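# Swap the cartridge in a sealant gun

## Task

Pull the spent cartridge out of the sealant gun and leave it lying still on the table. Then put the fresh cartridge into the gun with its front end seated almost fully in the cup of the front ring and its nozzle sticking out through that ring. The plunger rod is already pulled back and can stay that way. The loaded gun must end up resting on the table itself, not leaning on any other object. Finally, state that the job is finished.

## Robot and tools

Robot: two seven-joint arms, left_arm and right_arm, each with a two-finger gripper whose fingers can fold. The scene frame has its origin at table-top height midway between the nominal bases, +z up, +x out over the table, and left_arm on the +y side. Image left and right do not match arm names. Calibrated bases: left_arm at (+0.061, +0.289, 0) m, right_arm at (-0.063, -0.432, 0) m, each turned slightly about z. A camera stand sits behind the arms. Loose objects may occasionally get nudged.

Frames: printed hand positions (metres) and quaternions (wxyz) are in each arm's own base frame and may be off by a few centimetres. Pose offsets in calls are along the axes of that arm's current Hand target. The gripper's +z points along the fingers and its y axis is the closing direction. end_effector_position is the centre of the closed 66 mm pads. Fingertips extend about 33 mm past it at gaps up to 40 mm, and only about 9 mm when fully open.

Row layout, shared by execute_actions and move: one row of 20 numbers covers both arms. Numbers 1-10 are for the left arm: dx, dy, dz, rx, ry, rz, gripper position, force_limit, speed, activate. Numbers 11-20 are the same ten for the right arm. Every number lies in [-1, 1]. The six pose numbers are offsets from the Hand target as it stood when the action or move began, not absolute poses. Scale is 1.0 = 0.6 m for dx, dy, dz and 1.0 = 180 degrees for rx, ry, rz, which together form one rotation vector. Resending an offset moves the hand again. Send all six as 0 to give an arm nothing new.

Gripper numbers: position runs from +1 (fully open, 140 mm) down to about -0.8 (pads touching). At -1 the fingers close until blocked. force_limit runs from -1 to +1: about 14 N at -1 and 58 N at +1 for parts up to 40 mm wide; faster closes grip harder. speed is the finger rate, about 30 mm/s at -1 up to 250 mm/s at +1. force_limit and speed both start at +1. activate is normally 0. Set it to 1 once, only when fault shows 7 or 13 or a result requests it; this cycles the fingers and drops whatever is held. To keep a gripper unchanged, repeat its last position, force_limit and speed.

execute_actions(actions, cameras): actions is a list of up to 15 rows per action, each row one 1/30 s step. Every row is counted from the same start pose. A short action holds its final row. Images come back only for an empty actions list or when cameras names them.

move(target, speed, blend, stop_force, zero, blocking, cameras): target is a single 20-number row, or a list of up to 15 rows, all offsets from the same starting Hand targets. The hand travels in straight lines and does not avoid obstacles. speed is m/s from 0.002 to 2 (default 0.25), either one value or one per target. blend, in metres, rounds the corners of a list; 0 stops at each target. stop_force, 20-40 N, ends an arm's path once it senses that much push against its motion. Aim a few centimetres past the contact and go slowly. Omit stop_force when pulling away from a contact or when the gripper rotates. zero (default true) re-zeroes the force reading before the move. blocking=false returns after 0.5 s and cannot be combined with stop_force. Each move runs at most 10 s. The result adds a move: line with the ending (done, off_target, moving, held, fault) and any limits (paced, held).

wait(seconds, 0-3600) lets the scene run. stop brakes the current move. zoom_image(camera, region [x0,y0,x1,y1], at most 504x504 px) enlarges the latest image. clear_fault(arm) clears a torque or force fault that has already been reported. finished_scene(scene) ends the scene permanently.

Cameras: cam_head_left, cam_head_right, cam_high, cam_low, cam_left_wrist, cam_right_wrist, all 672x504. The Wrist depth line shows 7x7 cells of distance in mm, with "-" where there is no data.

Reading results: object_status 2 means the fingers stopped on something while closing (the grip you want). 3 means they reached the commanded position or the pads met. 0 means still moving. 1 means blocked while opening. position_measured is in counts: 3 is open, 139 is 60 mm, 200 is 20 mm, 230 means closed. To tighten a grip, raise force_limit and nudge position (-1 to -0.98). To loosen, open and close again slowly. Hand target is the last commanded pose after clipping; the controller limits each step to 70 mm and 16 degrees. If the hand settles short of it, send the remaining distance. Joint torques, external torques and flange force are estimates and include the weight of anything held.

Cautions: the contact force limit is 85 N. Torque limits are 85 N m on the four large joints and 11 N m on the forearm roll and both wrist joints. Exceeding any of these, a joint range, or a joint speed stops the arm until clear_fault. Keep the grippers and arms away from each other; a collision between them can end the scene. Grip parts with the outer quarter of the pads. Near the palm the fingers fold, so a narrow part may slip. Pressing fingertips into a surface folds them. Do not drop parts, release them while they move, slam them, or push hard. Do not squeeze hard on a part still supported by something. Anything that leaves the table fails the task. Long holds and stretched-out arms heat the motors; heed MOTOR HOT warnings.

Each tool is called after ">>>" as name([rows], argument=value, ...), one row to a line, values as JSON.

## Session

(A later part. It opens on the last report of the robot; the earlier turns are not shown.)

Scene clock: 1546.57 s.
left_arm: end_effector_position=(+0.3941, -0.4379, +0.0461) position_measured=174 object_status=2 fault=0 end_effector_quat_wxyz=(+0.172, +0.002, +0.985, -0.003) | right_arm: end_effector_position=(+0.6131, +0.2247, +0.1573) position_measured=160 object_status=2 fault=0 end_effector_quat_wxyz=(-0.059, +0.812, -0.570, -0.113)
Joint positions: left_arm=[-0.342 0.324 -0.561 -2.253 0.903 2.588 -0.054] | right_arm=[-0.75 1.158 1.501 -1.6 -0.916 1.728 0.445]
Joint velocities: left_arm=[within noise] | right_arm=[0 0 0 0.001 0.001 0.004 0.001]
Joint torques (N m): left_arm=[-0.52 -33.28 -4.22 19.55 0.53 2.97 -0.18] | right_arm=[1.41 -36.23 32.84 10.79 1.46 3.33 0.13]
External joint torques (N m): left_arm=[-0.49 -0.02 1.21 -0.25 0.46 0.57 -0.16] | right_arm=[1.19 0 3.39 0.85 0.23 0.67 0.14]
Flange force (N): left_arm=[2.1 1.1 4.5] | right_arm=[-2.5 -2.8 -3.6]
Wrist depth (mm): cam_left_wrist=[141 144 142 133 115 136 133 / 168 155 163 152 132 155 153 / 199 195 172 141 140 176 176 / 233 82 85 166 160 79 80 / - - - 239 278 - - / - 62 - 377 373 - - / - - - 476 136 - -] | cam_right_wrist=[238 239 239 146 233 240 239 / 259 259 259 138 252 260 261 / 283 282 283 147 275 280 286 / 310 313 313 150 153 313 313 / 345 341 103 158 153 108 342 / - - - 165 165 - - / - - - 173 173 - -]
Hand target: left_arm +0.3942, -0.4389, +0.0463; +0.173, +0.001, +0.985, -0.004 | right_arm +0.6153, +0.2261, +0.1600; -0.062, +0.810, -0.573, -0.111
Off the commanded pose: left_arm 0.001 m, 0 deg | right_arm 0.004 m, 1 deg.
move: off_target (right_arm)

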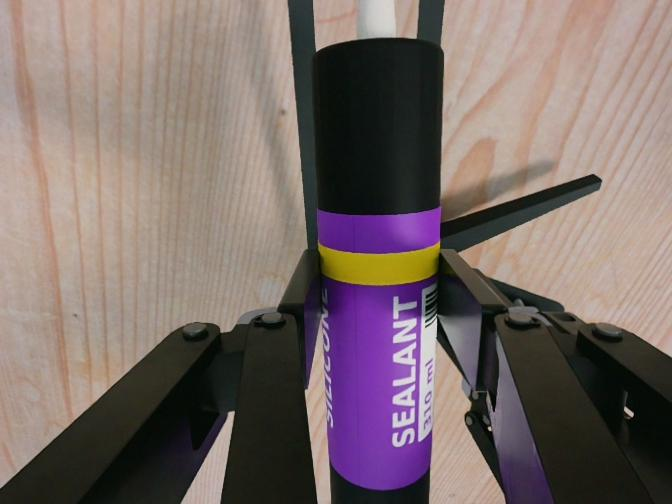

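>>> move(target=[0,0,0,0,0,0,-1,0.0,-1,0,0.0195,-0.0055,0.0725,0,0,0,-1,0.3,-1,0], speed=0.06, stop_force=20, cameras=["cam_right_wrist","cam_low"])

>>> zoom_image(camera="cam_right_wrist", region=[260, 0, 500, 120])

>>> zoom_image(camera="cam_low", region=[0, 120, 240, 260])

Scene clock: 1572.63 s.
left_arm: end_effector_position=(+0.3941, -0.4379, +0.0461) position_measured=174 object_status=2 fault=0 end_effector_quat_wxyz=(+0.172, +0.002, +0.985, -0.003) | right_arm: end_effector_position=(+0.6159, +0.2238, +0.1125) position_measured=160 object_status=2 fault=0 end_effector_quat_wxyz=(-0.059, +0.811, -0.571, -0.112)
Joint positions: left_arm=[-0.342 0.324 -0.561 -2.253 0.903 2.588 -0.054] | right_arm=[-0.746 1.202 1.446 -1.629 -0.962 1.794 0.446]
Joint torques (N m): left_arm=[-0.5 -33.33 -4.22 19.5 0.52 2.95 -0.15] | right_arm=[2.04 -36.76 33.04 9.98 1.48 3.41 0.12]
External joint torques (N m): left_arm=[-0.58 -0.13 1.1 -0.29 0.45 0.56 -0.13] | right_arm=[1.83 -0.01 3.17 0.89 0.3 0.77 0.13]
Flange force (N): left_arm=[2.2 1.3 3.9] | right_arm=[-3.1 -5.9 -3.1]
Wrist depth (mm): cam_left_wrist=[141 144 142 133 115 136 133 / 168 155 163 151 132 155 153 / 199 194 172 140 140 176 176 / 233 82 85 166 160 79 80 / - - - 239 279 - - / - 62 - 148 141 - - / - - - 140 134 - -] | cam_right_wrist=[199 199 199 146 175 200 200 / 216 215 216 139 143 217 217 / 235 236 235 146 200 237 237 / 259 261 260 149 153 241 261 / 289 282 103 158 153 108 286 / - - - 166 165 - - / - - - 174 173 - -]
Hand target: left_arm +0.3942, -0.4389, +0.0463; +0.173, +0.001, +0.985, -0.004 | right_arm +0.6175, +0.2264, +0.1149; -0.062, +0.810, -0.573, -0.111
Off the commanded pose: left_arm 0.001 m, 0 deg | right_arm 0.004 m, 1 deg.
move: off_target (right_arm)
Images, in order (width x height): cam_low 672x504, cam_right_wrist 672x504.

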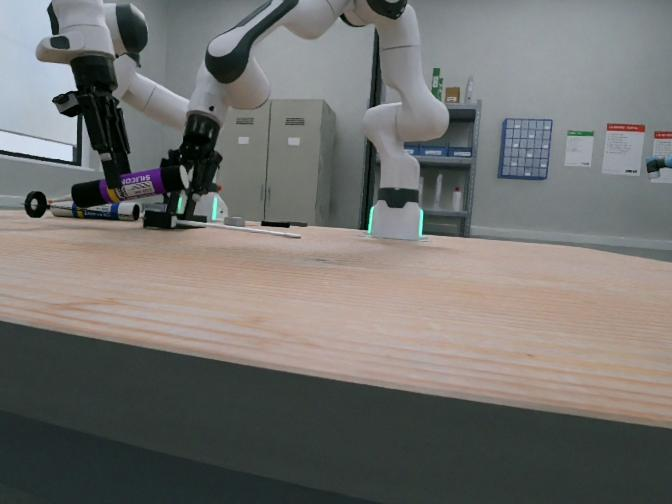

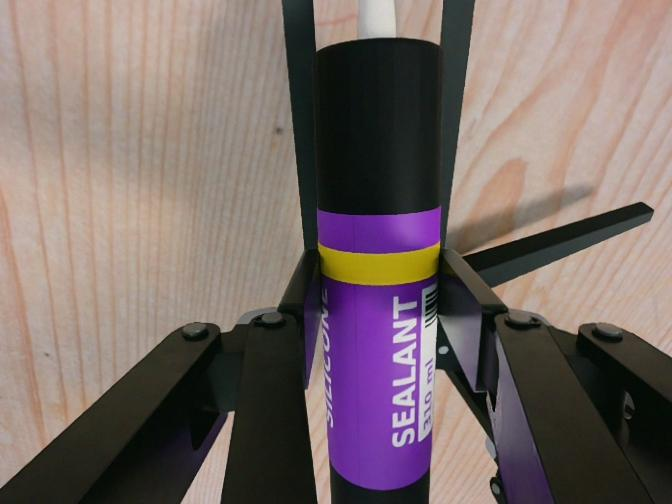

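Scaled by 2.100.

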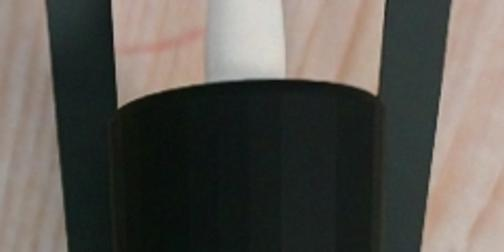

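Scaled by 2.100.

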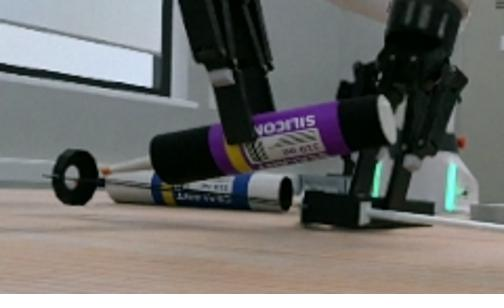

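>>> move(target=[0,0,0,0,0,0,-1,0.0,-1,0,0.0833,0,0,0,0,0,-1,0.3,-1,0], speed=0.05, stop_force=20, cameras=["cam_right_wrist","cam_low"])

>>> zoom_image(camera="cam_right_wrist", region=[260, 0, 500, 120])

>>> zoom_image(camera="cam_low", region=[0, 120, 240, 260])

Scene clock: 1586.80 s.
left_arm: end_effector_position=(+0.3941, -0.4379, +0.0461) position_measured=174 object_status=2 fault=0 end_effector_quat_wxyz=(+0.172, +0.002, +0.985, -0.003) | right_arm: end_effector_position=(+0.6318, +0.1806, +0.0998) position_measured=160 object_status=2 fault=0 end_effector_quat_wxyz=(-0.060, +0.807, -0.576, -0.112)
Joint positions: left_arm=[-0.342 0.324 -0.561 -2.253 0.903 2.588 -0.054] | right_arm=[-0.795 1.227 1.433 -1.606 -0.979 1.783 0.387]
Joint torques (N m): left_arm=[-0.49 -33.24 -4.22 19.58 0.55 2.96 -0.19] | right_arm=[1.61 -37.49 33.54 10.06 1.53 3.01 -0.37]
External joint torques (N m): left_arm=[-0.29 0 1.37 -0.21 0.47 0.55 -0.18] | right_arm=[1.49 0.08 3.64 1.45 0.34 0.41 -0.37]
Flange force (N): left_arm=[1.9 1.3 4.7] | right_arm=[-1.3 -8.4 -5.0]
Wrist depth (mm): cam_left_wrist=[141 144 142 133 115 136 133 / 168 155 163 152 132 155 153 / 199 195 172 141 140 176 176 / 232 82 85 166 160 79 80 / - - - 239 277 - - / - 62 - 150 - - - / - - - - - - -] | cam_right_wrist=[187 187 187 144 158 188 188 / 204 204 203 139 167 204 204 / 221 222 222 149 184 223 223 / 244 245 245 150 153 246 246 / 271 267 103 158 153 108 263 / - - - 167 166 - - / - - - 175 173 - -]
Hand target: left_arm +0.3942, -0.4389, +0.0463; +0.173, +0.001, +0.985, -0.004 | right_arm +0.6334, +0.1808, +0.1024; -0.062, +0.810, -0.573, -0.111
Off the commanded pose: left_arm 0.001 m, 0 deg | right_arm 0.003 m, 1 deg.
move: done
Images, in order (width x height): cam_low 672x504, cam_right_wrist 672x504.

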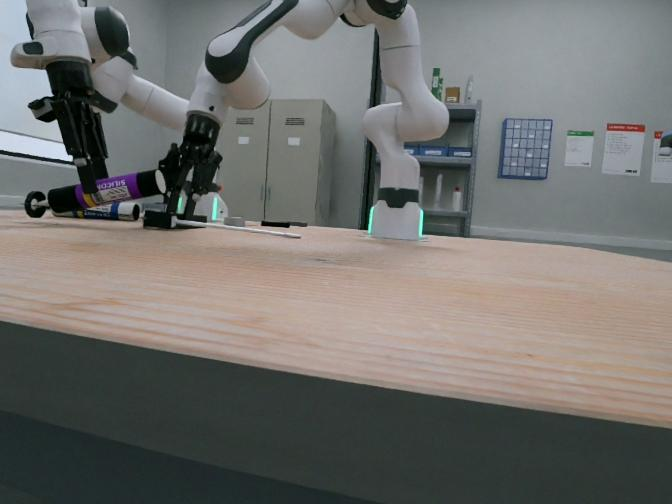

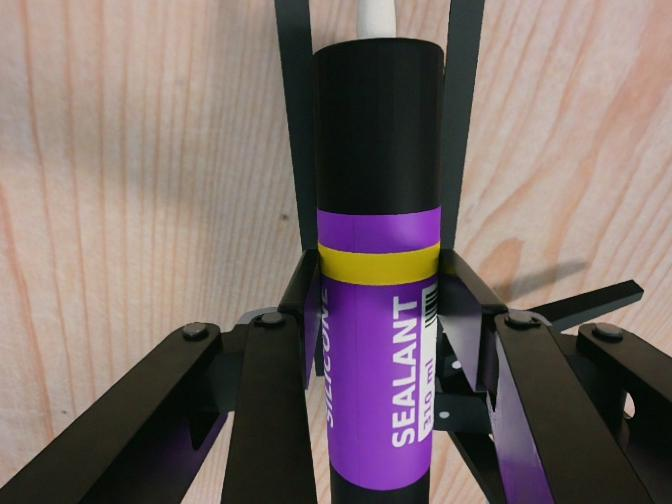

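Scaled by 2.100.

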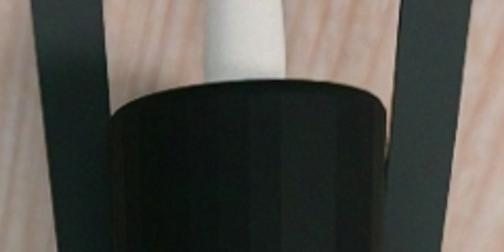

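Scaled by 2.100.

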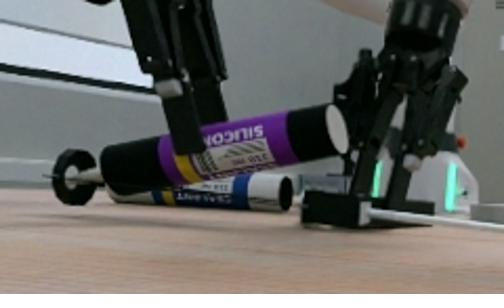

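>>> move(target=[0,0,0,0,0,0,-1,0.0,-1,0,0.0417,0,0.001,0,0,0,-1,0.3,-1,0], speed=0.04, stop_force=20, cameras=["cam_right_wrist","cam_low"])

>>> zoom_image(camera="cam_right_wrist", region=[260, 0, 500, 120])

>>> zoom_image(camera="cam_low", region=[0, 120, 240, 260])

Scene clock: 1601.73 s.
left_arm: end_effector_position=(+0.3941, -0.4379, +0.0461) position_measured=174 object_status=2 fault=0 end_effector_quat_wxyz=(+0.172, +0.002, +0.985, -0.003) | right_arm: end_effector_position=(+0.6397, +0.1582, +0.0932) position_measured=160 object_status=2 fault=0 end_effector_quat_wxyz=(-0.060, +0.808, -0.576, -0.112)
Joint positions: left_arm=[-0.342 0.324 -0.561 -2.253 0.903 2.588 -0.054] | right_arm=[-0.815 1.24 1.426 -1.586 -0.987 1.775 0.348]
Joint torques (N m): left_arm=[-0.52 -33.31 -4.19 19.52 0.53 2.96 -0.14] | right_arm=[1.62 -38.04 33.65 9.76 1.52 2.98 -0.38]
External joint torques (N m): left_arm=[-0.49 -0.2 1.22 -0.21 0.46 0.57 -0.13] | right_arm=[1.54 0.14 3.7 1.38 0.32 0.4 -0.37]
Flange force (N): left_arm=[2.1 1.4 4.0] | right_arm=[-1.0 -8.5 -4.9]
Wrist depth (mm): cam_left_wrist=[141 144 142 133 115 136 133 / 168 155 163 152 132 155 153 / 199 194 172 140 140 176 176 / 232 82 85 166 160 79 80 / - - - 239 278 - - / - 62 - 188 374 - - / - - - - - - -] | cam_right_wrist=[181 182 181 134 145 182 182 / 196 197 198 158 140 198 198 / 214 215 215 180 175 216 217 / 237 236 236 150 153 238 239 / 264 258 103 158 153 109 260 / - - - 167 165 - - / - - - 175 175 - -]
Hand target: left_arm +0.3942, -0.4389, +0.0463; +0.173, +0.001, +0.985, -0.004 | right_arm +0.6413, +0.1580, +0.0955; -0.062, +0.810, -0.573, -0.111
Off the commanded pose: left_arm 0.001 m, 0 deg | right_arm 0.003 m, 1 deg.
move: done
Images, in order (width x height): cam_low 672x504, cam_right_wrist 672x504.

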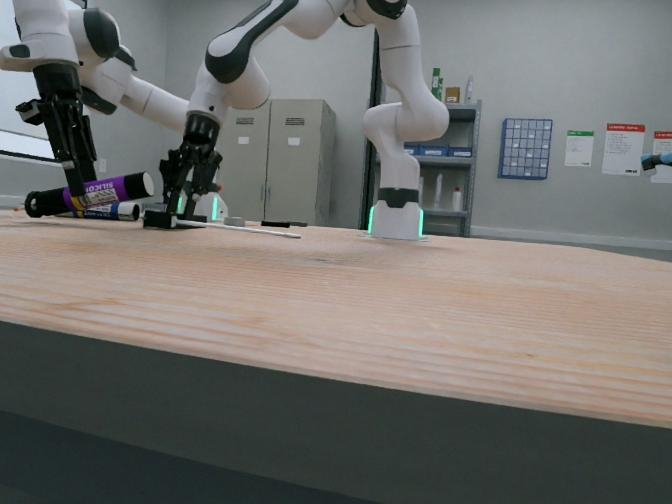

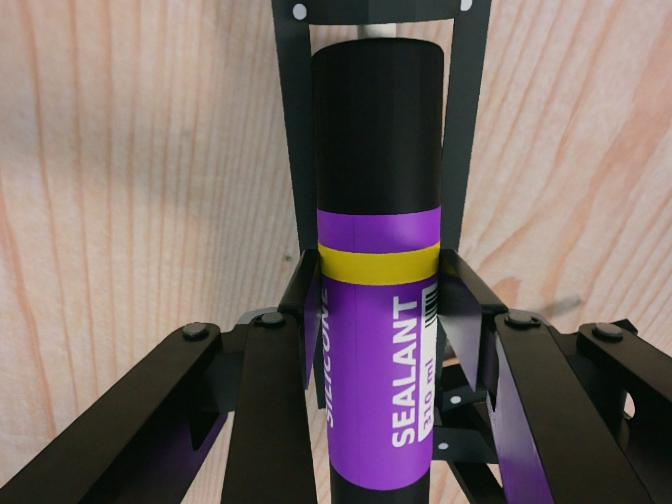

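Scaled by 2.100.

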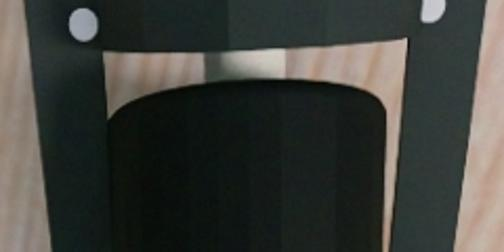

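Scaled by 2.100.

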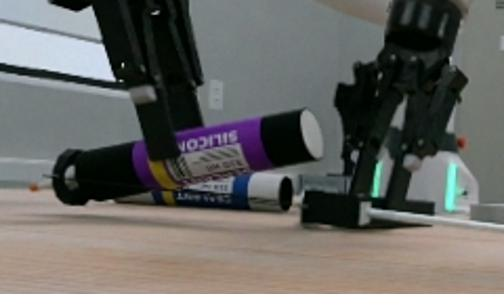

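>>> move(target=[0,0,0,0,0,0,-1,0.0,-1,0,0.024,0.0025,0.001,0,0,0,-1,0.3,-1,0], speed=0.03, stop_force=20, cameras=["cam_right_wrist","cam_low"])

>>> zoom_image(camera="cam_right_wrist", region=[260, 0, 500, 120])

>>> zoom_image(camera="cam_low", region=[0, 120, 240, 260])

Scene clock: 1618.30 s.
left_arm: end_effector_position=(+0.3941, -0.4380, +0.0461) position_measured=174 object_status=2 fault=0 end_effector_quat_wxyz=(+0.172, +0.002, +0.985, -0.003) | right_arm: end_effector_position=(+0.6425, +0.1459, +0.0894) position_measured=160 object_status=2 fault=0 end_effector_quat_wxyz=(-0.061, +0.808, -0.576, -0.113)
Joint positions: left_arm=[-0.342 0.324 -0.561 -2.253 0.903 2.588 -0.054] | right_arm=[-0.83 1.247 1.422 -1.581 -0.99 1.773 0.327]
Joint torques (N m): left_arm=[-0.48 -33.48 -4.25 19.5 0.49 2.72 -0.18] | right_arm=[0.92 -38.29 33.04 9.81 1.32 2.96 -0.41]
External joint torques (N m): left_arm=[-0.51 -0.42 1.09 -0.19 0.42 0.34 -0.17] | right_arm=[0.81 0.12 3.06 1.54 0.12 0.38 -0.41]
Flange force (N): left_arm=[2.1 1.3 3.0] | right_arm=[0.2 -7.5 -4.3]
Wrist depth (mm): cam_left_wrist=[141 144 142 133 115 136 133 / 168 155 163 152 132 155 153 / 199 195 173 141 140 177 176 / 232 82 85 167 160 79 80 / - - - 239 278 - - / - 62 - 379 373 - - / - - - - - - -] | cam_right_wrist=[178 178 178 141 147 178 179 / 193 193 193 141 142 194 195 / 210 211 212 150 170 212 212 / 233 233 233 151 153 234 235 / 258 253 102 157 153 108 254 / - - - 167 165 - - / - - - 175 176 - -]
Hand target: left_arm +0.3942, -0.4389, +0.0463; +0.173, +0.001, +0.985, -0.004 | right_arm +0.6444, +0.1445, +0.0914; -0.062, +0.810, -0.573, -0.111
Off the commanded pose: left_arm 0.001 m, 0 deg | right_arm 0.003 m, 0 deg.
move: done
Images, in order (width x height): cam_low 672x504, cam_right_wrist 672x504.

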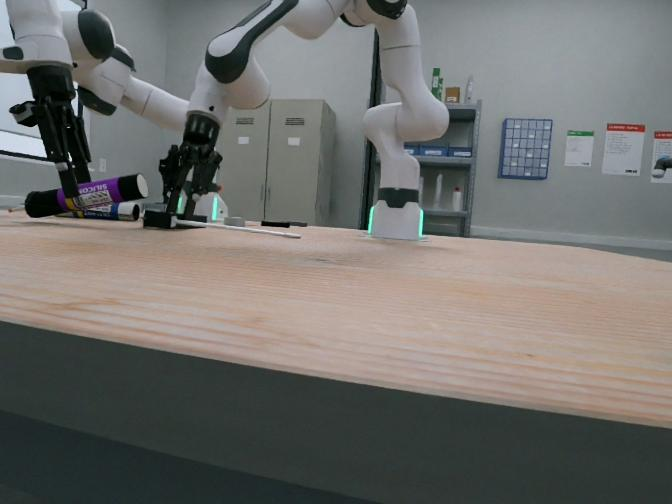

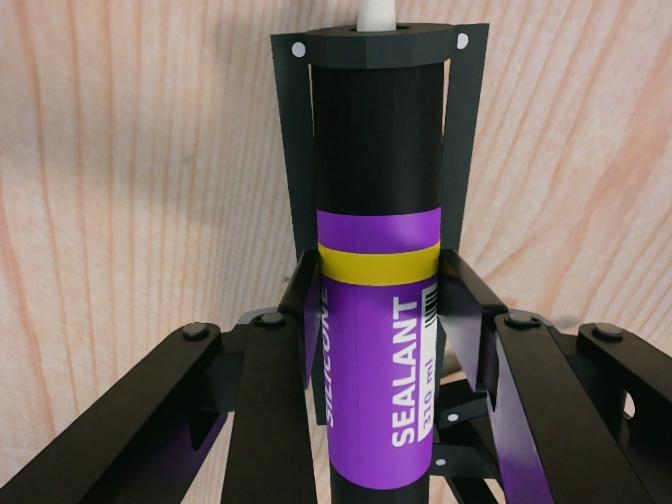

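Scaled by 2.100.

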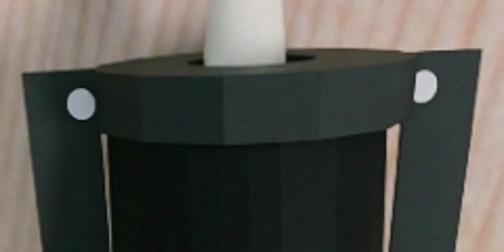

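Scaled by 2.100.

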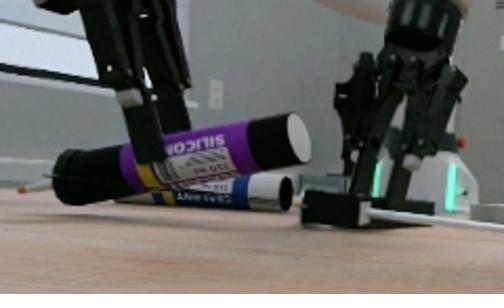

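>>> move(target=[0,0,0,0,0,0,-1,0.0,-1,0,0.0075,0.002,0,0,0,0,-1,0.3,-1,0], speed=0.02, stop_force=20)

Scene clock: 1633.07 s.
left_arm: end_effector_position=(+0.3944, -0.4390, +0.0466) position_measured=174 object_status=2 fault=0 end_effector_quat_wxyz=(+0.172, +0.003, +0.985, -0.004) | right_arm: end_effector_position=(+0.6424, +0.1444, +0.0888) position_measured=160 object_status=2 fault=0 end_effector_quat_wxyz=(-0.061, +0.808, -0.575, -0.113)
Joint positions: left_arm=[-0.342 0.324 -0.561 -2.252 0.903 2.59 -0.054] | right_arm=[-0.833 1.249 1.422 -1.581 -0.99 1.773 0.322]
Joint torques (N m): left_arm=[-0.49 -33.47 -4.2 19.06 0.37 2.45 -0.18] | right_arm=[-1.12 -38.69 32.25 10.46 0.54 2.89 -0.46]
External joint torques (N m): left_arm=[-0.57 -0.4 1.1 -0.64 0.3 0.07 -0.17] | right_arm=[-1.26 -0.28 2.24 2.26 -0.68 0.31 -0.45]
Flange force (N): left_arm=[2.6 2.0 2.0] | right_arm=[2.7 -4.3 -4.1]
Wrist depth (mm): cam_left_wrist=[142 144 143 133 115 136 133 / 169 156 164 152 132 156 154 / 199 195 172 140 140 176 177 / 235 82 85 167 160 79 80 / - - - 241 278 - - / - 62 - 384 376 - - / - - - - - - -] | cam_right_wrist=[177 177 177 141 143 178 178 / 192 192 193 141 142 193 193 / 210 211 211 150 170 211 212 / 232 232 233 150 152 234 234 / 258 252 103 158 153 108 256 / - - - 167 165 - - / - - - 176 174 - -]
Hand target: left_arm +0.3942, -0.4389, +0.0463; +0.173, +0.001, +0.985, -0.004 | right_arm +0.6447, +0.1400, +0.0903; -0.062, +0.810, -0.573, -0.111
Off the commanded pose: left_arm 0.000 m, 0 deg | right_arm 0.005 m, 0 deg.
move: off_target (right_arm)

>>> move(target=[0,0,0,0,0,0,-1,0.0,-1,0,-0.0075,0,0.0323,0,0.0556,0,-1,0.3,-1,0], speed=0.03, cameras=["cam_right_wrist","cam_low"])

>>> zoom_image(camera="cam_right_wrist", region=[260, 0, 500, 120])

>>> zoom_image(camera="cam_low", region=[0, 120, 240, 260])

Scene clock: 1653.33 s.
left_arm: end_effector_position=(+0.3943, -0.4391, +0.0467) position_measured=174 object_status=2 fault=0 end_effector_quat_wxyz=(+0.173, +0.003, +0.985, -0.004) | right_arm: end_effector_position=(+0.6380, +0.1501, +0.0713) position_measured=160 object_status=2 fault=0 end_effector_quat_wxyz=(-0.011, +0.819, -0.572, -0.044)
Joint positions: left_arm=[-0.343 0.324 -0.561 -2.252 0.904 2.59 -0.054] | right_arm=[-0.766 1.157 1.352 -1.642 -1.069 1.805 0.411]
Joint velocities: left_arm=[within noise] | right_arm=[0 -0.001 -0.001 0 0.001 0.001 0.005]
Joint torques (N m): left_arm=[-0.37 -33.6 -4.08 18.93 0.27 2.58 -0.14] | right_arm=[0.64 -37.82 29.89 11.93 0.25 3.13 0.01]
External joint torques (N m): left_arm=[-0.36 -0.51 1.32 -0.78 0.2 0.2 -0.13] | right_arm=[0.55 -0.25 0.99 1.45 -0.64 0.59 0.01]
Flange force (N): left_arm=[2.6 3.2 1.4] | right_arm=[0.1 -6.6 -0.7]
Wrist depth (mm): cam_left_wrist=[142 145 143 134 114 136 134 / 169 156 163 153 132 156 154 / 200 196 172 141 140 176 176 / 234 82 85 167 160 79 80 / - - - 222 278 - - / - 62 - 382 374 - - / - - - - - - -] | cam_right_wrist=[176 176 176 131 129 176 176 / 186 187 186 140 150 186 186 / 198 198 198 148 161 198 198 / 211 210 210 152 153 211 210 / 226 222 111 158 153 108 221 / - - - 168 167 - - / - - - 180 180 - -]
Hand target: left_arm +0.3942, -0.4389, +0.0463; +0.173, +0.001, +0.985, -0.004 | right_arm +0.6412, +0.1485, +0.0726; -0.012, +0.816, -0.576, -0.040
Off the commanded pose: left_arm 0.001 m, 0 deg | right_arm 0.004 m, 1 deg.
move: off_target (right_arm)
Images, in order (width x height): cam_low 672x504, cam_right_wrist 672x504.

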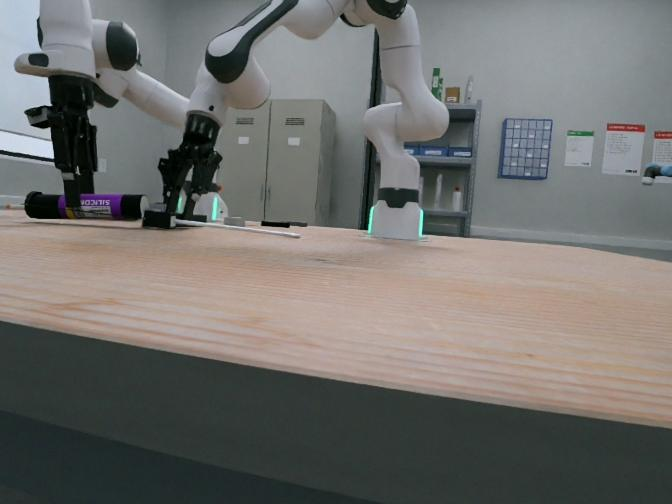

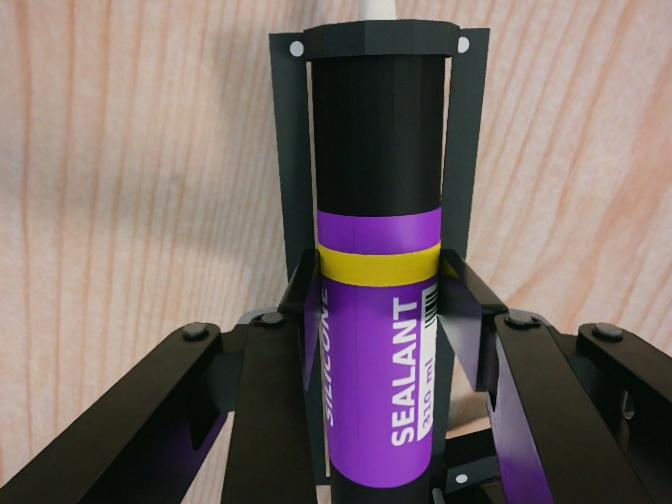

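Scaled by 2.100.

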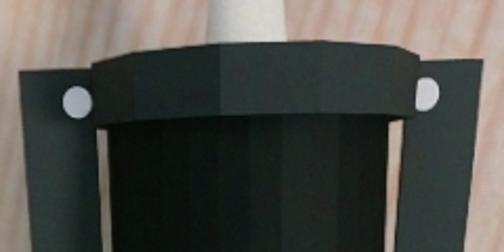

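Scaled by 2.100.

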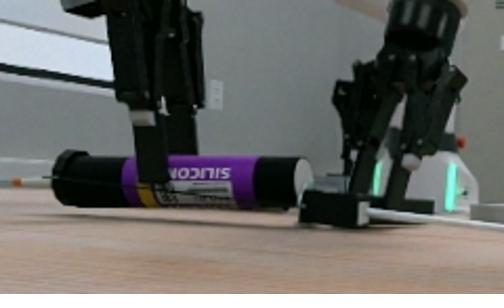

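>>> move(target=[0,0,0,0,0,0,-1,0.0,-1,0,-0.0015,0.001,0.0118,0,0.0222,0,-1,0.3,-1,0], speed=0.03, cameras=["cam_right_wrist","cam_low","cam_left_wrist"])

>>> zoom_image(camera="cam_right_wrist", region=[260, 0, 500, 120])

>>> zoom_image(camera="cam_low", region=[0, 120, 240, 260])

Scene clock: 1665.70 s.
left_arm: end_effector_position=(+0.3949, -0.4395, +0.0475) position_measured=174 object_status=2 fault=0 end_effector_quat_wxyz=(+0.173, +0.002, +0.985, -0.005) | right_arm: end_effector_position=(+0.6374, +0.1527, +0.0664) position_measured=160 object_status=2 fault=0 end_effector_quat_wxyz=(+0.008, +0.820, -0.571, -0.015)
Joint positions: left_arm=[-0.343 0.324 -0.561 -2.251 0.904 2.59 -0.055] | right_arm=[-0.731 1.118 1.32 -1.661 -1.097 1.816 0.45]
Joint velocities: left_arm=[within noise] | right_arm=[-0.001 0 0 0 0 0.001 0.005]
Joint torques (N m): left_arm=[-0.44 -32.87 -4.22 18.42 0.26 2.74 -0.15] | right_arm=[0.4 -36.57 26.82 12.7 -0.13 2.86 0.1]
External joint torques (N m): left_arm=[-0.4 0.37 1.19 -1.41 0.19 0.34 -0.14] | right_arm=[0.19 0.63 -1.32 1.47 -0.9 0.39 0.1]
Flange force (N): left_arm=[3.3 3.4 3.0] | right_arm=[0.7 -8.9 3.3]
Wrist depth (mm): cam_left_wrist=[143 145 144 135 114 137 134 / 170 156 164 153 131 157 154 / 201 197 173 140 140 177 177 / 236 82 85 167 166 79 80 / - - - 228 281 - - / - 62 - 383 378 - - / - - - - - - -] | cam_right_wrist=[179 178 178 131 133 178 178 / 187 187 187 140 142 185 185 / 196 196 195 149 160 195 195 / 206 206 205 153 153 205 205 / 218 214 111 157 153 108 213 / - - - 167 166 - - / - - - 175 177 - -]
Hand target: left_arm +0.3942, -0.4389, +0.0463; +0.173, +0.001, +0.985, -0.004 | right_arm +0.6400, +0.1496, +0.0657; +0.008, +0.817, -0.576, -0.011
Off the commanded pose: left_arm 0.001 m, 0 deg | right_arm 0.004 m, 1 deg.
move: off_target (right_arm)
Images, in order (width x height): cam_low 672x504, cam_left_wrist 672x504, cam_right_wrist 672x504.

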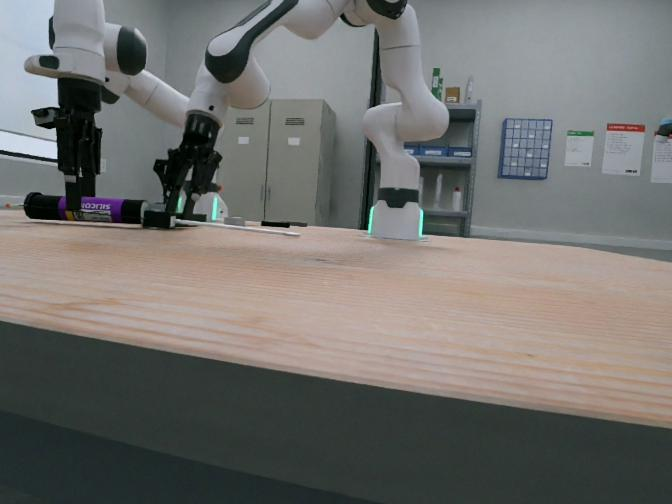

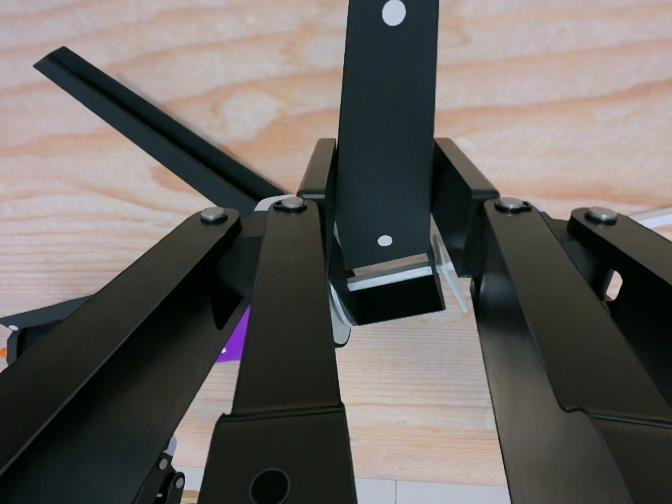

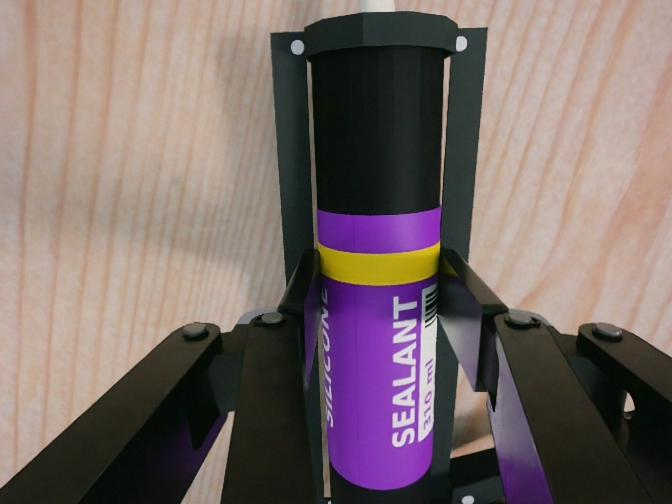

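Scaled by 2.100.

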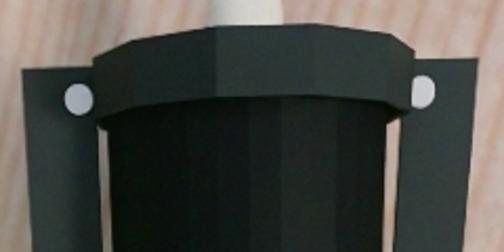

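Scaled by 2.100.

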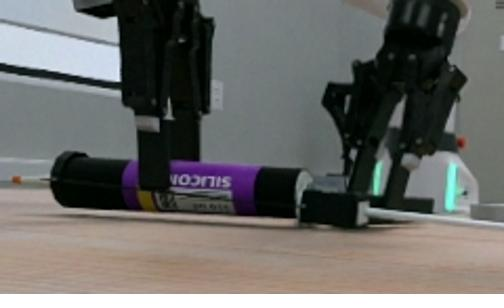

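>>> move(target=[0,0,0,0,0,0,-1,0.0,-1,0,0.025,0,0,0,0,0,-1,0.3,-1,0], speed=0.03, stop_force=22, cameras=["cam_right_wrist","cam_low"])

>>> zoom_image(camera="cam_right_wrist", region=[260, 0, 500, 120])

>>> zoom_image(camera="cam_low", region=[0, 120, 240, 260])

Scene clock: 1680.17 s.
left_arm: end_effector_position=(+0.3960, -0.4419, +0.0490) position_measured=174 object_status=2 fault=0 end_effector_quat_wxyz=(+0.174, +0.002, +0.985, -0.008) | right_arm: end_effector_position=(+0.6379, +0.1487, +0.0651) position_measured=160 object_status=2 fault=0 end_effector_quat_wxyz=(+0.007, +0.819, -0.574, -0.018)
Joint positions: left_arm=[-0.343 0.323 -0.561 -2.249 0.904 2.594 -0.055] | right_arm=[-0.739 1.12 1.318 -1.661 -1.093 1.818 0.447]
Joint torques (N m): left_arm=[-0.5 -33.23 -4.05 16.8 0.07 1.74 -0.08] | right_arm=[-4.1 -38.31 25.9 16.17 -1.49 2.36 -0.54]
External joint torques (N m): left_arm=[-0.62 -0.1 1.21 -3.03 0.02 -0.65 -0.07] | right_arm=[-4.34 -1.13 -2.22 5.01 -2.27 -0.12 -0.54]
Flange force (N): left_arm=[5.6 7.0 -1.4] | right_arm=[8.8 -10.6 0.1]
Wrist depth (mm): cam_left_wrist=[145 148 146 136 112 138 134 / 172 151 167 155 131 159 155 / 204 201 173 139 139 179 179 / 241 82 85 167 167 79 80 / - - - 288 284 - - / - 62 - 389 385 - - / - - - - - - -] | cam_right_wrist=[176 176 177 132 132 176 176 / 185 186 185 141 142 185 184 / 196 194 195 149 159 194 194 / 205 204 204 150 153 204 204 / 216 213 111 157 153 108 212 / - - - 167 167 - - / - - - 177 181 - -]
Hand target: left_arm +0.3942, -0.4389, +0.0463; +0.173, +0.001, +0.985, -0.004 | right_arm +0.6450, +0.1355, +0.0655; +0.008, +0.817, -0.576, -0.011
Off the commanded pose: left_arm 0.004 m, 0 deg | right_arm 0.015 m, 1 deg.
move: off_target (right_arm)
Images, in order (width x height): cam_low 672x504, cam_right_wrist 672x504.

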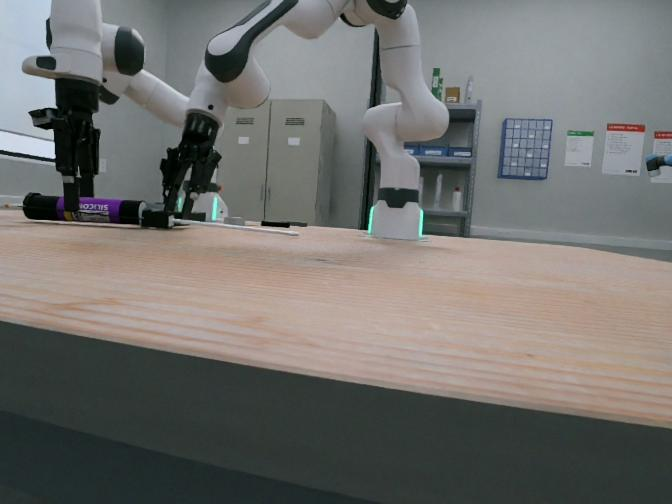

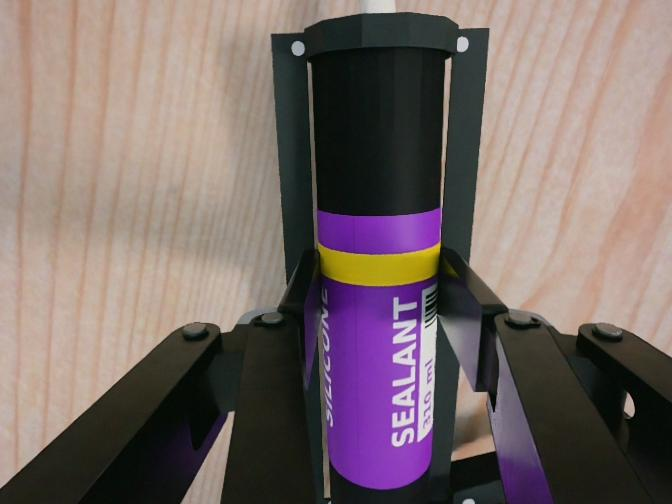

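Scaled by 2.100.

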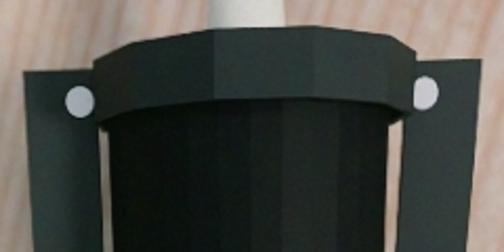

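Scaled by 2.100.

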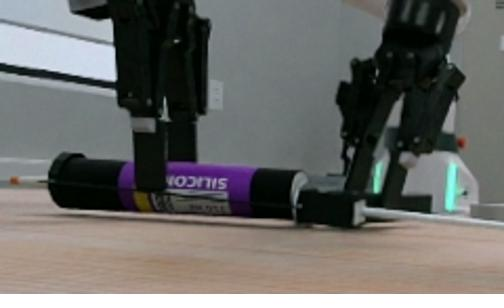

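>>> move(target=[0,0,0,0,0,0,-1,0.0,-1,0,0.0167,0,0,0,0,0,-1,0.3,-1,0], speed=0.03, stop_force=28, zero=false, cameras=["cam_right_wrist"])

>>> zoom_image(camera="cam_right_wrist", region=[260, 0, 500, 120])

Scene clock: 1722.50 s.
left_arm: end_effector_position=(+0.3963, -0.4444, +0.0502) position_measured=174 object_status=2 fault=0 end_effector_quat_wxyz=(+0.175, +0.003, +0.985, -0.011) | right_arm: end_effector_position=(+0.6399, +0.1409, +0.0644) position_measured=160 object_status=2 fault=0 end_effector_quat_wxyz=(+0.006, +0.818, -0.575, -0.020)
Joint positions: left_arm=[-0.345 0.323 -0.56 -2.246 0.904 2.599 -0.055] | right_arm=[-0.749 1.121 1.315 -1.656 -1.088 1.819 0.434]
Joint torques (N m): left_arm=[-0.37 -33.39 -3.68 15.48 -0.18 1.11 -0.05] | right_arm=[-4.83 -39.23 25.57 17.12 -2.17 2.32 -0.74]
External joint torques (N m): left_arm=[-0.43 -0.07 1.66 -4.45 -0.23 -1.31 -0.04] | right_arm=[-4.88 -1.85 -2.52 5.85 -2.96 -0.15 -0.74]
Flange force (N): left_arm=[7.1 10.2 -3.8] | right_arm=[10.3 -12.5 -0.3]
Wrist depth (mm): cam_left_wrist=[147 150 147 137 111 139 134 / 176 151 168 130 130 160 154 / 208 203 174 139 138 180 179 / 244 82 85 168 167 79 80 / - - - 294 286 - - / - 62 - 394 389 - - / - - - - - - -] | cam_right_wrist=[175 175 176 141 139 175 175 / 184 184 184 140 148 184 184 / 195 193 193 160 148 194 193 / 203 203 203 152 153 203 203 / 215 212 111 158 153 108 212 / - - - 169 169 - - / - - - 182 186 - -]
Hand target: left_arm +0.3942, -0.4389, +0.0463; +0.173, +0.001, +0.985, -0.004 | right_arm +0.6484, +0.1261, +0.0654; +0.008, +0.817, -0.576, -0.011
Off the commanded pose: left_arm 0.007 m, 1 deg | right_arm 0.017 m, 1 deg.
move: off_target (right_arm)

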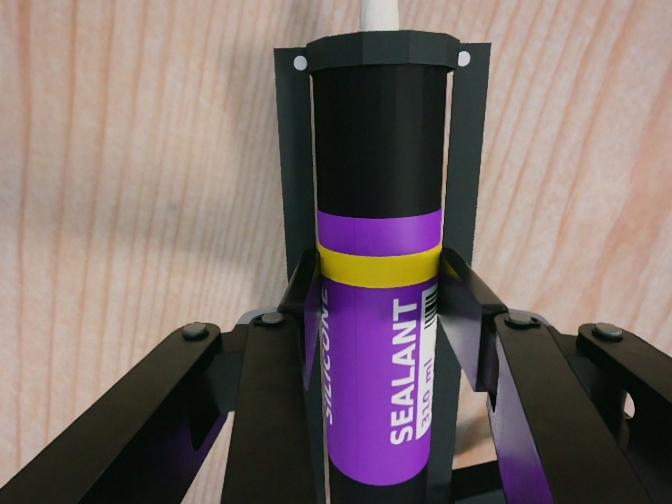

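Scaled by 2.100.

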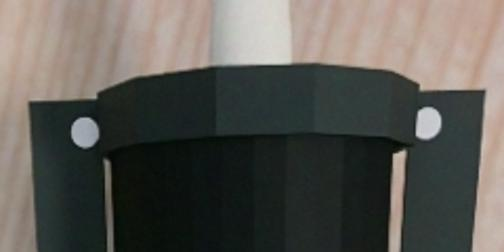

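>>> move(target=[0,0,0,0,0,0,-1,0.0,-1,0,-0.0233,0,0,0,0,0,-1,0.3,-1,0], speed=0.03, cameras=["cam_right_wrist"])

>>> zoom_image(camera="cam_right_wrist", region=[260, 0, 500, 120])

Scene clock: 1737.93 s.
left_arm: end_effector_position=(+0.3959, -0.4434, +0.0495) position_measured=174 object_status=2 fault=0 end_effector_quat_wxyz=(+0.174, +0.002, +0.985, -0.010) | right_arm: end_effector_position=(+0.6401, +0.1429, +0.0652) position_measured=160 object_status=2 fault=0 end_effector_quat_wxyz=(+0.008, +0.819, -0.574, -0.017)
Joint positions: left_arm=[-0.345 0.323 -0.559 -2.248 0.904 2.597 -0.056] | right_arm=[-0.741 1.114 1.311 -1.656 -1.089 1.819 0.436]
Joint velocities: left_arm=[within noise] | right_arm=[0.003 -0.002 0 -0.001 -0.001 0.001 0.005]
Joint torques (N m): left_arm=[-0.22 -33.16 -3.89 16.75 -0.1 1.58 -0.03] | right_arm=[0.1 -37.52 28.18 13.56 -0.4 2.97 -0.26]
External joint torques (N m): left_arm=[-0.39 0.05 1.33 -3.11 -0.15 -0.82 -0.01] | right_arm=[-0.01 -0.17 0.19 2.16 -1.17 0.5 -0.26]
Flange force (N): left_arm=[5.0 7.0 -1.9] | right_arm=[1.7 -9.2 0.4]
Wrist depth (mm): cam_left_wrist=[146 149 146 112 112 138 135 / 174 155 167 130 130 159 154 / 205 202 173 139 139 179 178 / 243 82 85 168 168 79 80 / - - - 292 285 - - / - 62 - 392 386 - - / - - - - - - -] | cam_right_wrist=[177 177 177 142 141 177 176 / 185 185 185 140 145 185 185 / 196 194 195 148 148 194 194 / 205 204 204 151 153 204 203 / 215 213 111 158 153 108 212 / - - - 170 169 - - / - - - 182 182 - -]
Hand target: left_arm +0.3942, -0.4389, +0.0463; +0.173, +0.001, +0.985, -0.004 | right_arm +0.6437, +0.1392, +0.0656; +0.008, +0.817, -0.576, -0.011
Off the commanded pose: left_arm 0.006 m, 1 deg | right_arm 0.005 m, 1 deg.
move: off_target (right_arm)

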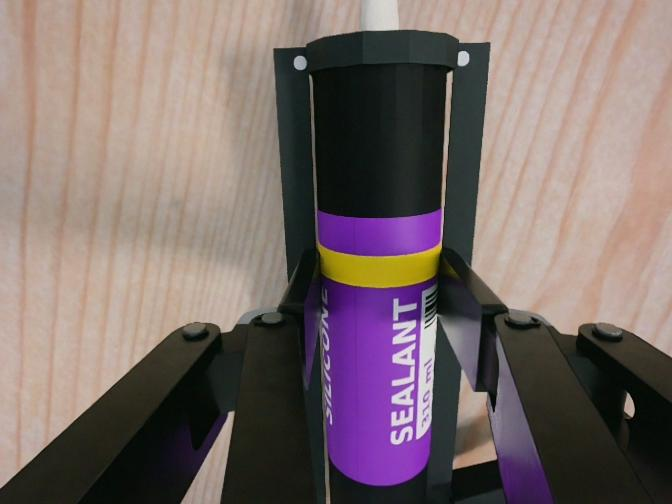

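Scaled by 2.100.

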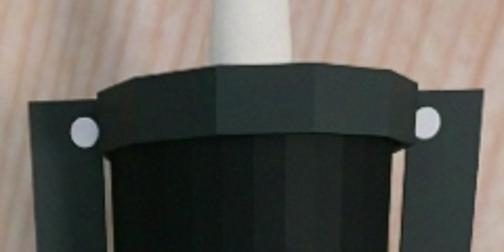

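>>> move(target=[0,-0.0075,0,0,0,0,-1,0.0,-1,0,-0.003,0,0,0,0,0,-1,0.3,-1,0], speed=0.03)

>>> move(target=[0,0,0,0,0,0,-1,0.0,-1,0,0,0,0,0,0,0,0.1,0.3,-1,0], cameras=["cam_right_wrist","cam_low"])

>>> zoom_image(camera="cam_low", region=[0, 120, 240, 260])

Scene clock: 1750.07 s.
left_arm: end_effector_position=(+0.3957, -0.4443, +0.0486) position_measured=174 object_status=2 fault=0 end_effector_quat_wxyz=(+0.174, +0.002, +0.985, -0.006) | right_arm: end_effector_position=(+0.6405, +0.1430, +0.0656) position_measured=160 object_status=2 fault=0 end_effector_quat_wxyz=(+0.008, +0.819, -0.574, -0.015)
Joint positions: left_arm=[-0.351 0.33 -0.559 -2.239 0.904 2.584 -0.059] | right_arm=[-0.74 1.112 1.31 -1.656 -1.09 1.82 0.437]
Joint torques (N m): left_arm=[-0.15 -31.8 -4.43 18.76 0 2.35 0.02] | right_arm=[0.89 -37.06 27.92 12.71 -0.04 2.9 -0.01]
External joint torques (N m): left_arm=[-0.24 1.65 0.97 -1.1 -0.07 -0.03 0.03] | right_arm=[0.83 0.27 0.02 1.25 -0.81 0.43 -0.02]
Flange force (N): left_arm=[1.0 -0.4 4.8] | right_arm=[-0.1 -8.3 1.4]
Wrist depth (mm): cam_left_wrist=[144 147 145 113 113 138 134 / 172 156 165 154 131 158 155 / 203 199 172 139 139 178 178 / 238 82 85 167 161 79 80 / - - - 287 283 - - / - 62 - 389 383 - - / - - - - - - -] | cam_right_wrist=[177 178 177 142 148 177 177 / 186 186 186 140 145 185 185 / 194 195 195 154 149 194 194 / 205 205 205 149 153 205 204 / 216 214 111 158 152 108 212 / - - - 169 169 - - / - - - 181 185 - -]
Hand target: left_arm +0.3942, -0.4434, +0.0463; +0.173, +0.001, +0.985, -0.004 | right_arm +0.6431, +0.1409, +0.0656; +0.008, +0.817, -0.576, -0.011
Off the commanded pose: left_arm 0.003 m, 0 deg | right_arm 0.003 m, 1 deg.
move: done

Scene clock: 1751.23 s.
left_arm: end_effector_position=(+0.3952, -0.4438, +0.0472) position_measured=174 object_status=2 fault=0 end_effector_quat_wxyz=(+0.173, +0.002, +0.985, -0.005) | right_arm: end_effector_position=(+0.6412, +0.1418, +0.0650) position_measured=117 object_status=0 fault=0 end_effector_quat_wxyz=(+0.009, +0.819, -0.574, -0.014)
Joint positions: left_arm=[-0.351 0.333 -0.559 -2.239 0.904 2.583 -0.059] | right_arm=[-0.74 1.11 1.308 -1.657 -1.092 1.822 0.437]
Joint torques (N m): left_arm=[-0.37 -33.92 -4.58 19.06 -0.04 2.51 -0.06] | right_arm=[1.6 -36.85 28.7 12.03 0.6 2.77 -0.02]
External joint torques (N m): left_arm=[-0.31 -0.6 0.97 -0.58 -0.13 0.14 -0.05] | right_arm=[1.23 0.53 0.7 0.66 -0.17 0.29 -0.02]
Flange force (N): left_arm=[1.6 2.9 -0.6] | right_arm=[-0.9 -6.6 0.3]
Wrist depth (mm): cam_left_wrist=[142 145 143 134 114 136 133 / 170 151 164 153 132 156 154 / 200 198 173 141 140 177 176 / 235 82 85 167 166 79 80 / - - - 227 280 - - / - 62 - 387 376 - - / - - - - - - -] | cam_right_wrist=[178 177 177 174 146 177 176 / 186 186 186 141 144 185 185 / 195 194 194 152 143 194 194 / 205 204 202 157 157 201 203 / 213 211 109 163 165 131 210 / - 83 227 171 180 119 - / - - 240 188 206 - -]
Hand target: left_arm +0.3942, -0.4434, +0.0463; +0.173, +0.001, +0.985, -0.004 | right_arm +0.6431, +0.1409, +0.0656; +0.008, +0.817, -0.576, -0.011
Off the commanded pose: left_arm 0.001 m, 0 deg | right_arm 0.002 m, 0 deg.
move: done
Images, in order (width x height): cam_low 672x504, cam_right_wrist 672x504.

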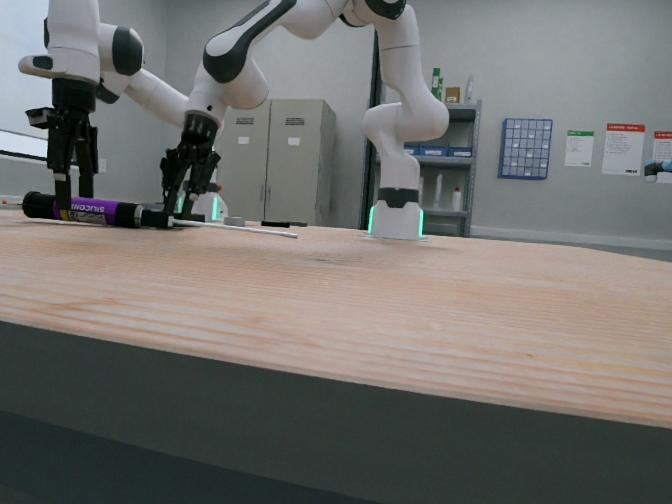

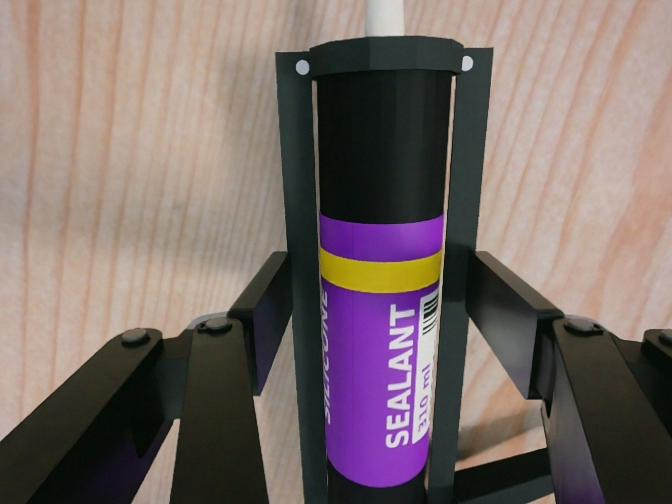

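Scaled by 2.100.

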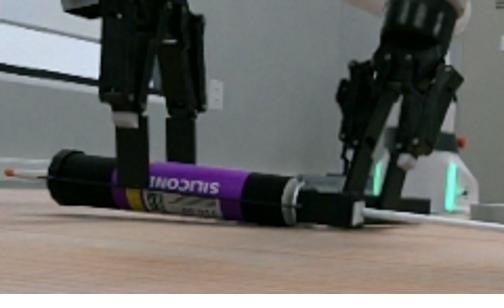

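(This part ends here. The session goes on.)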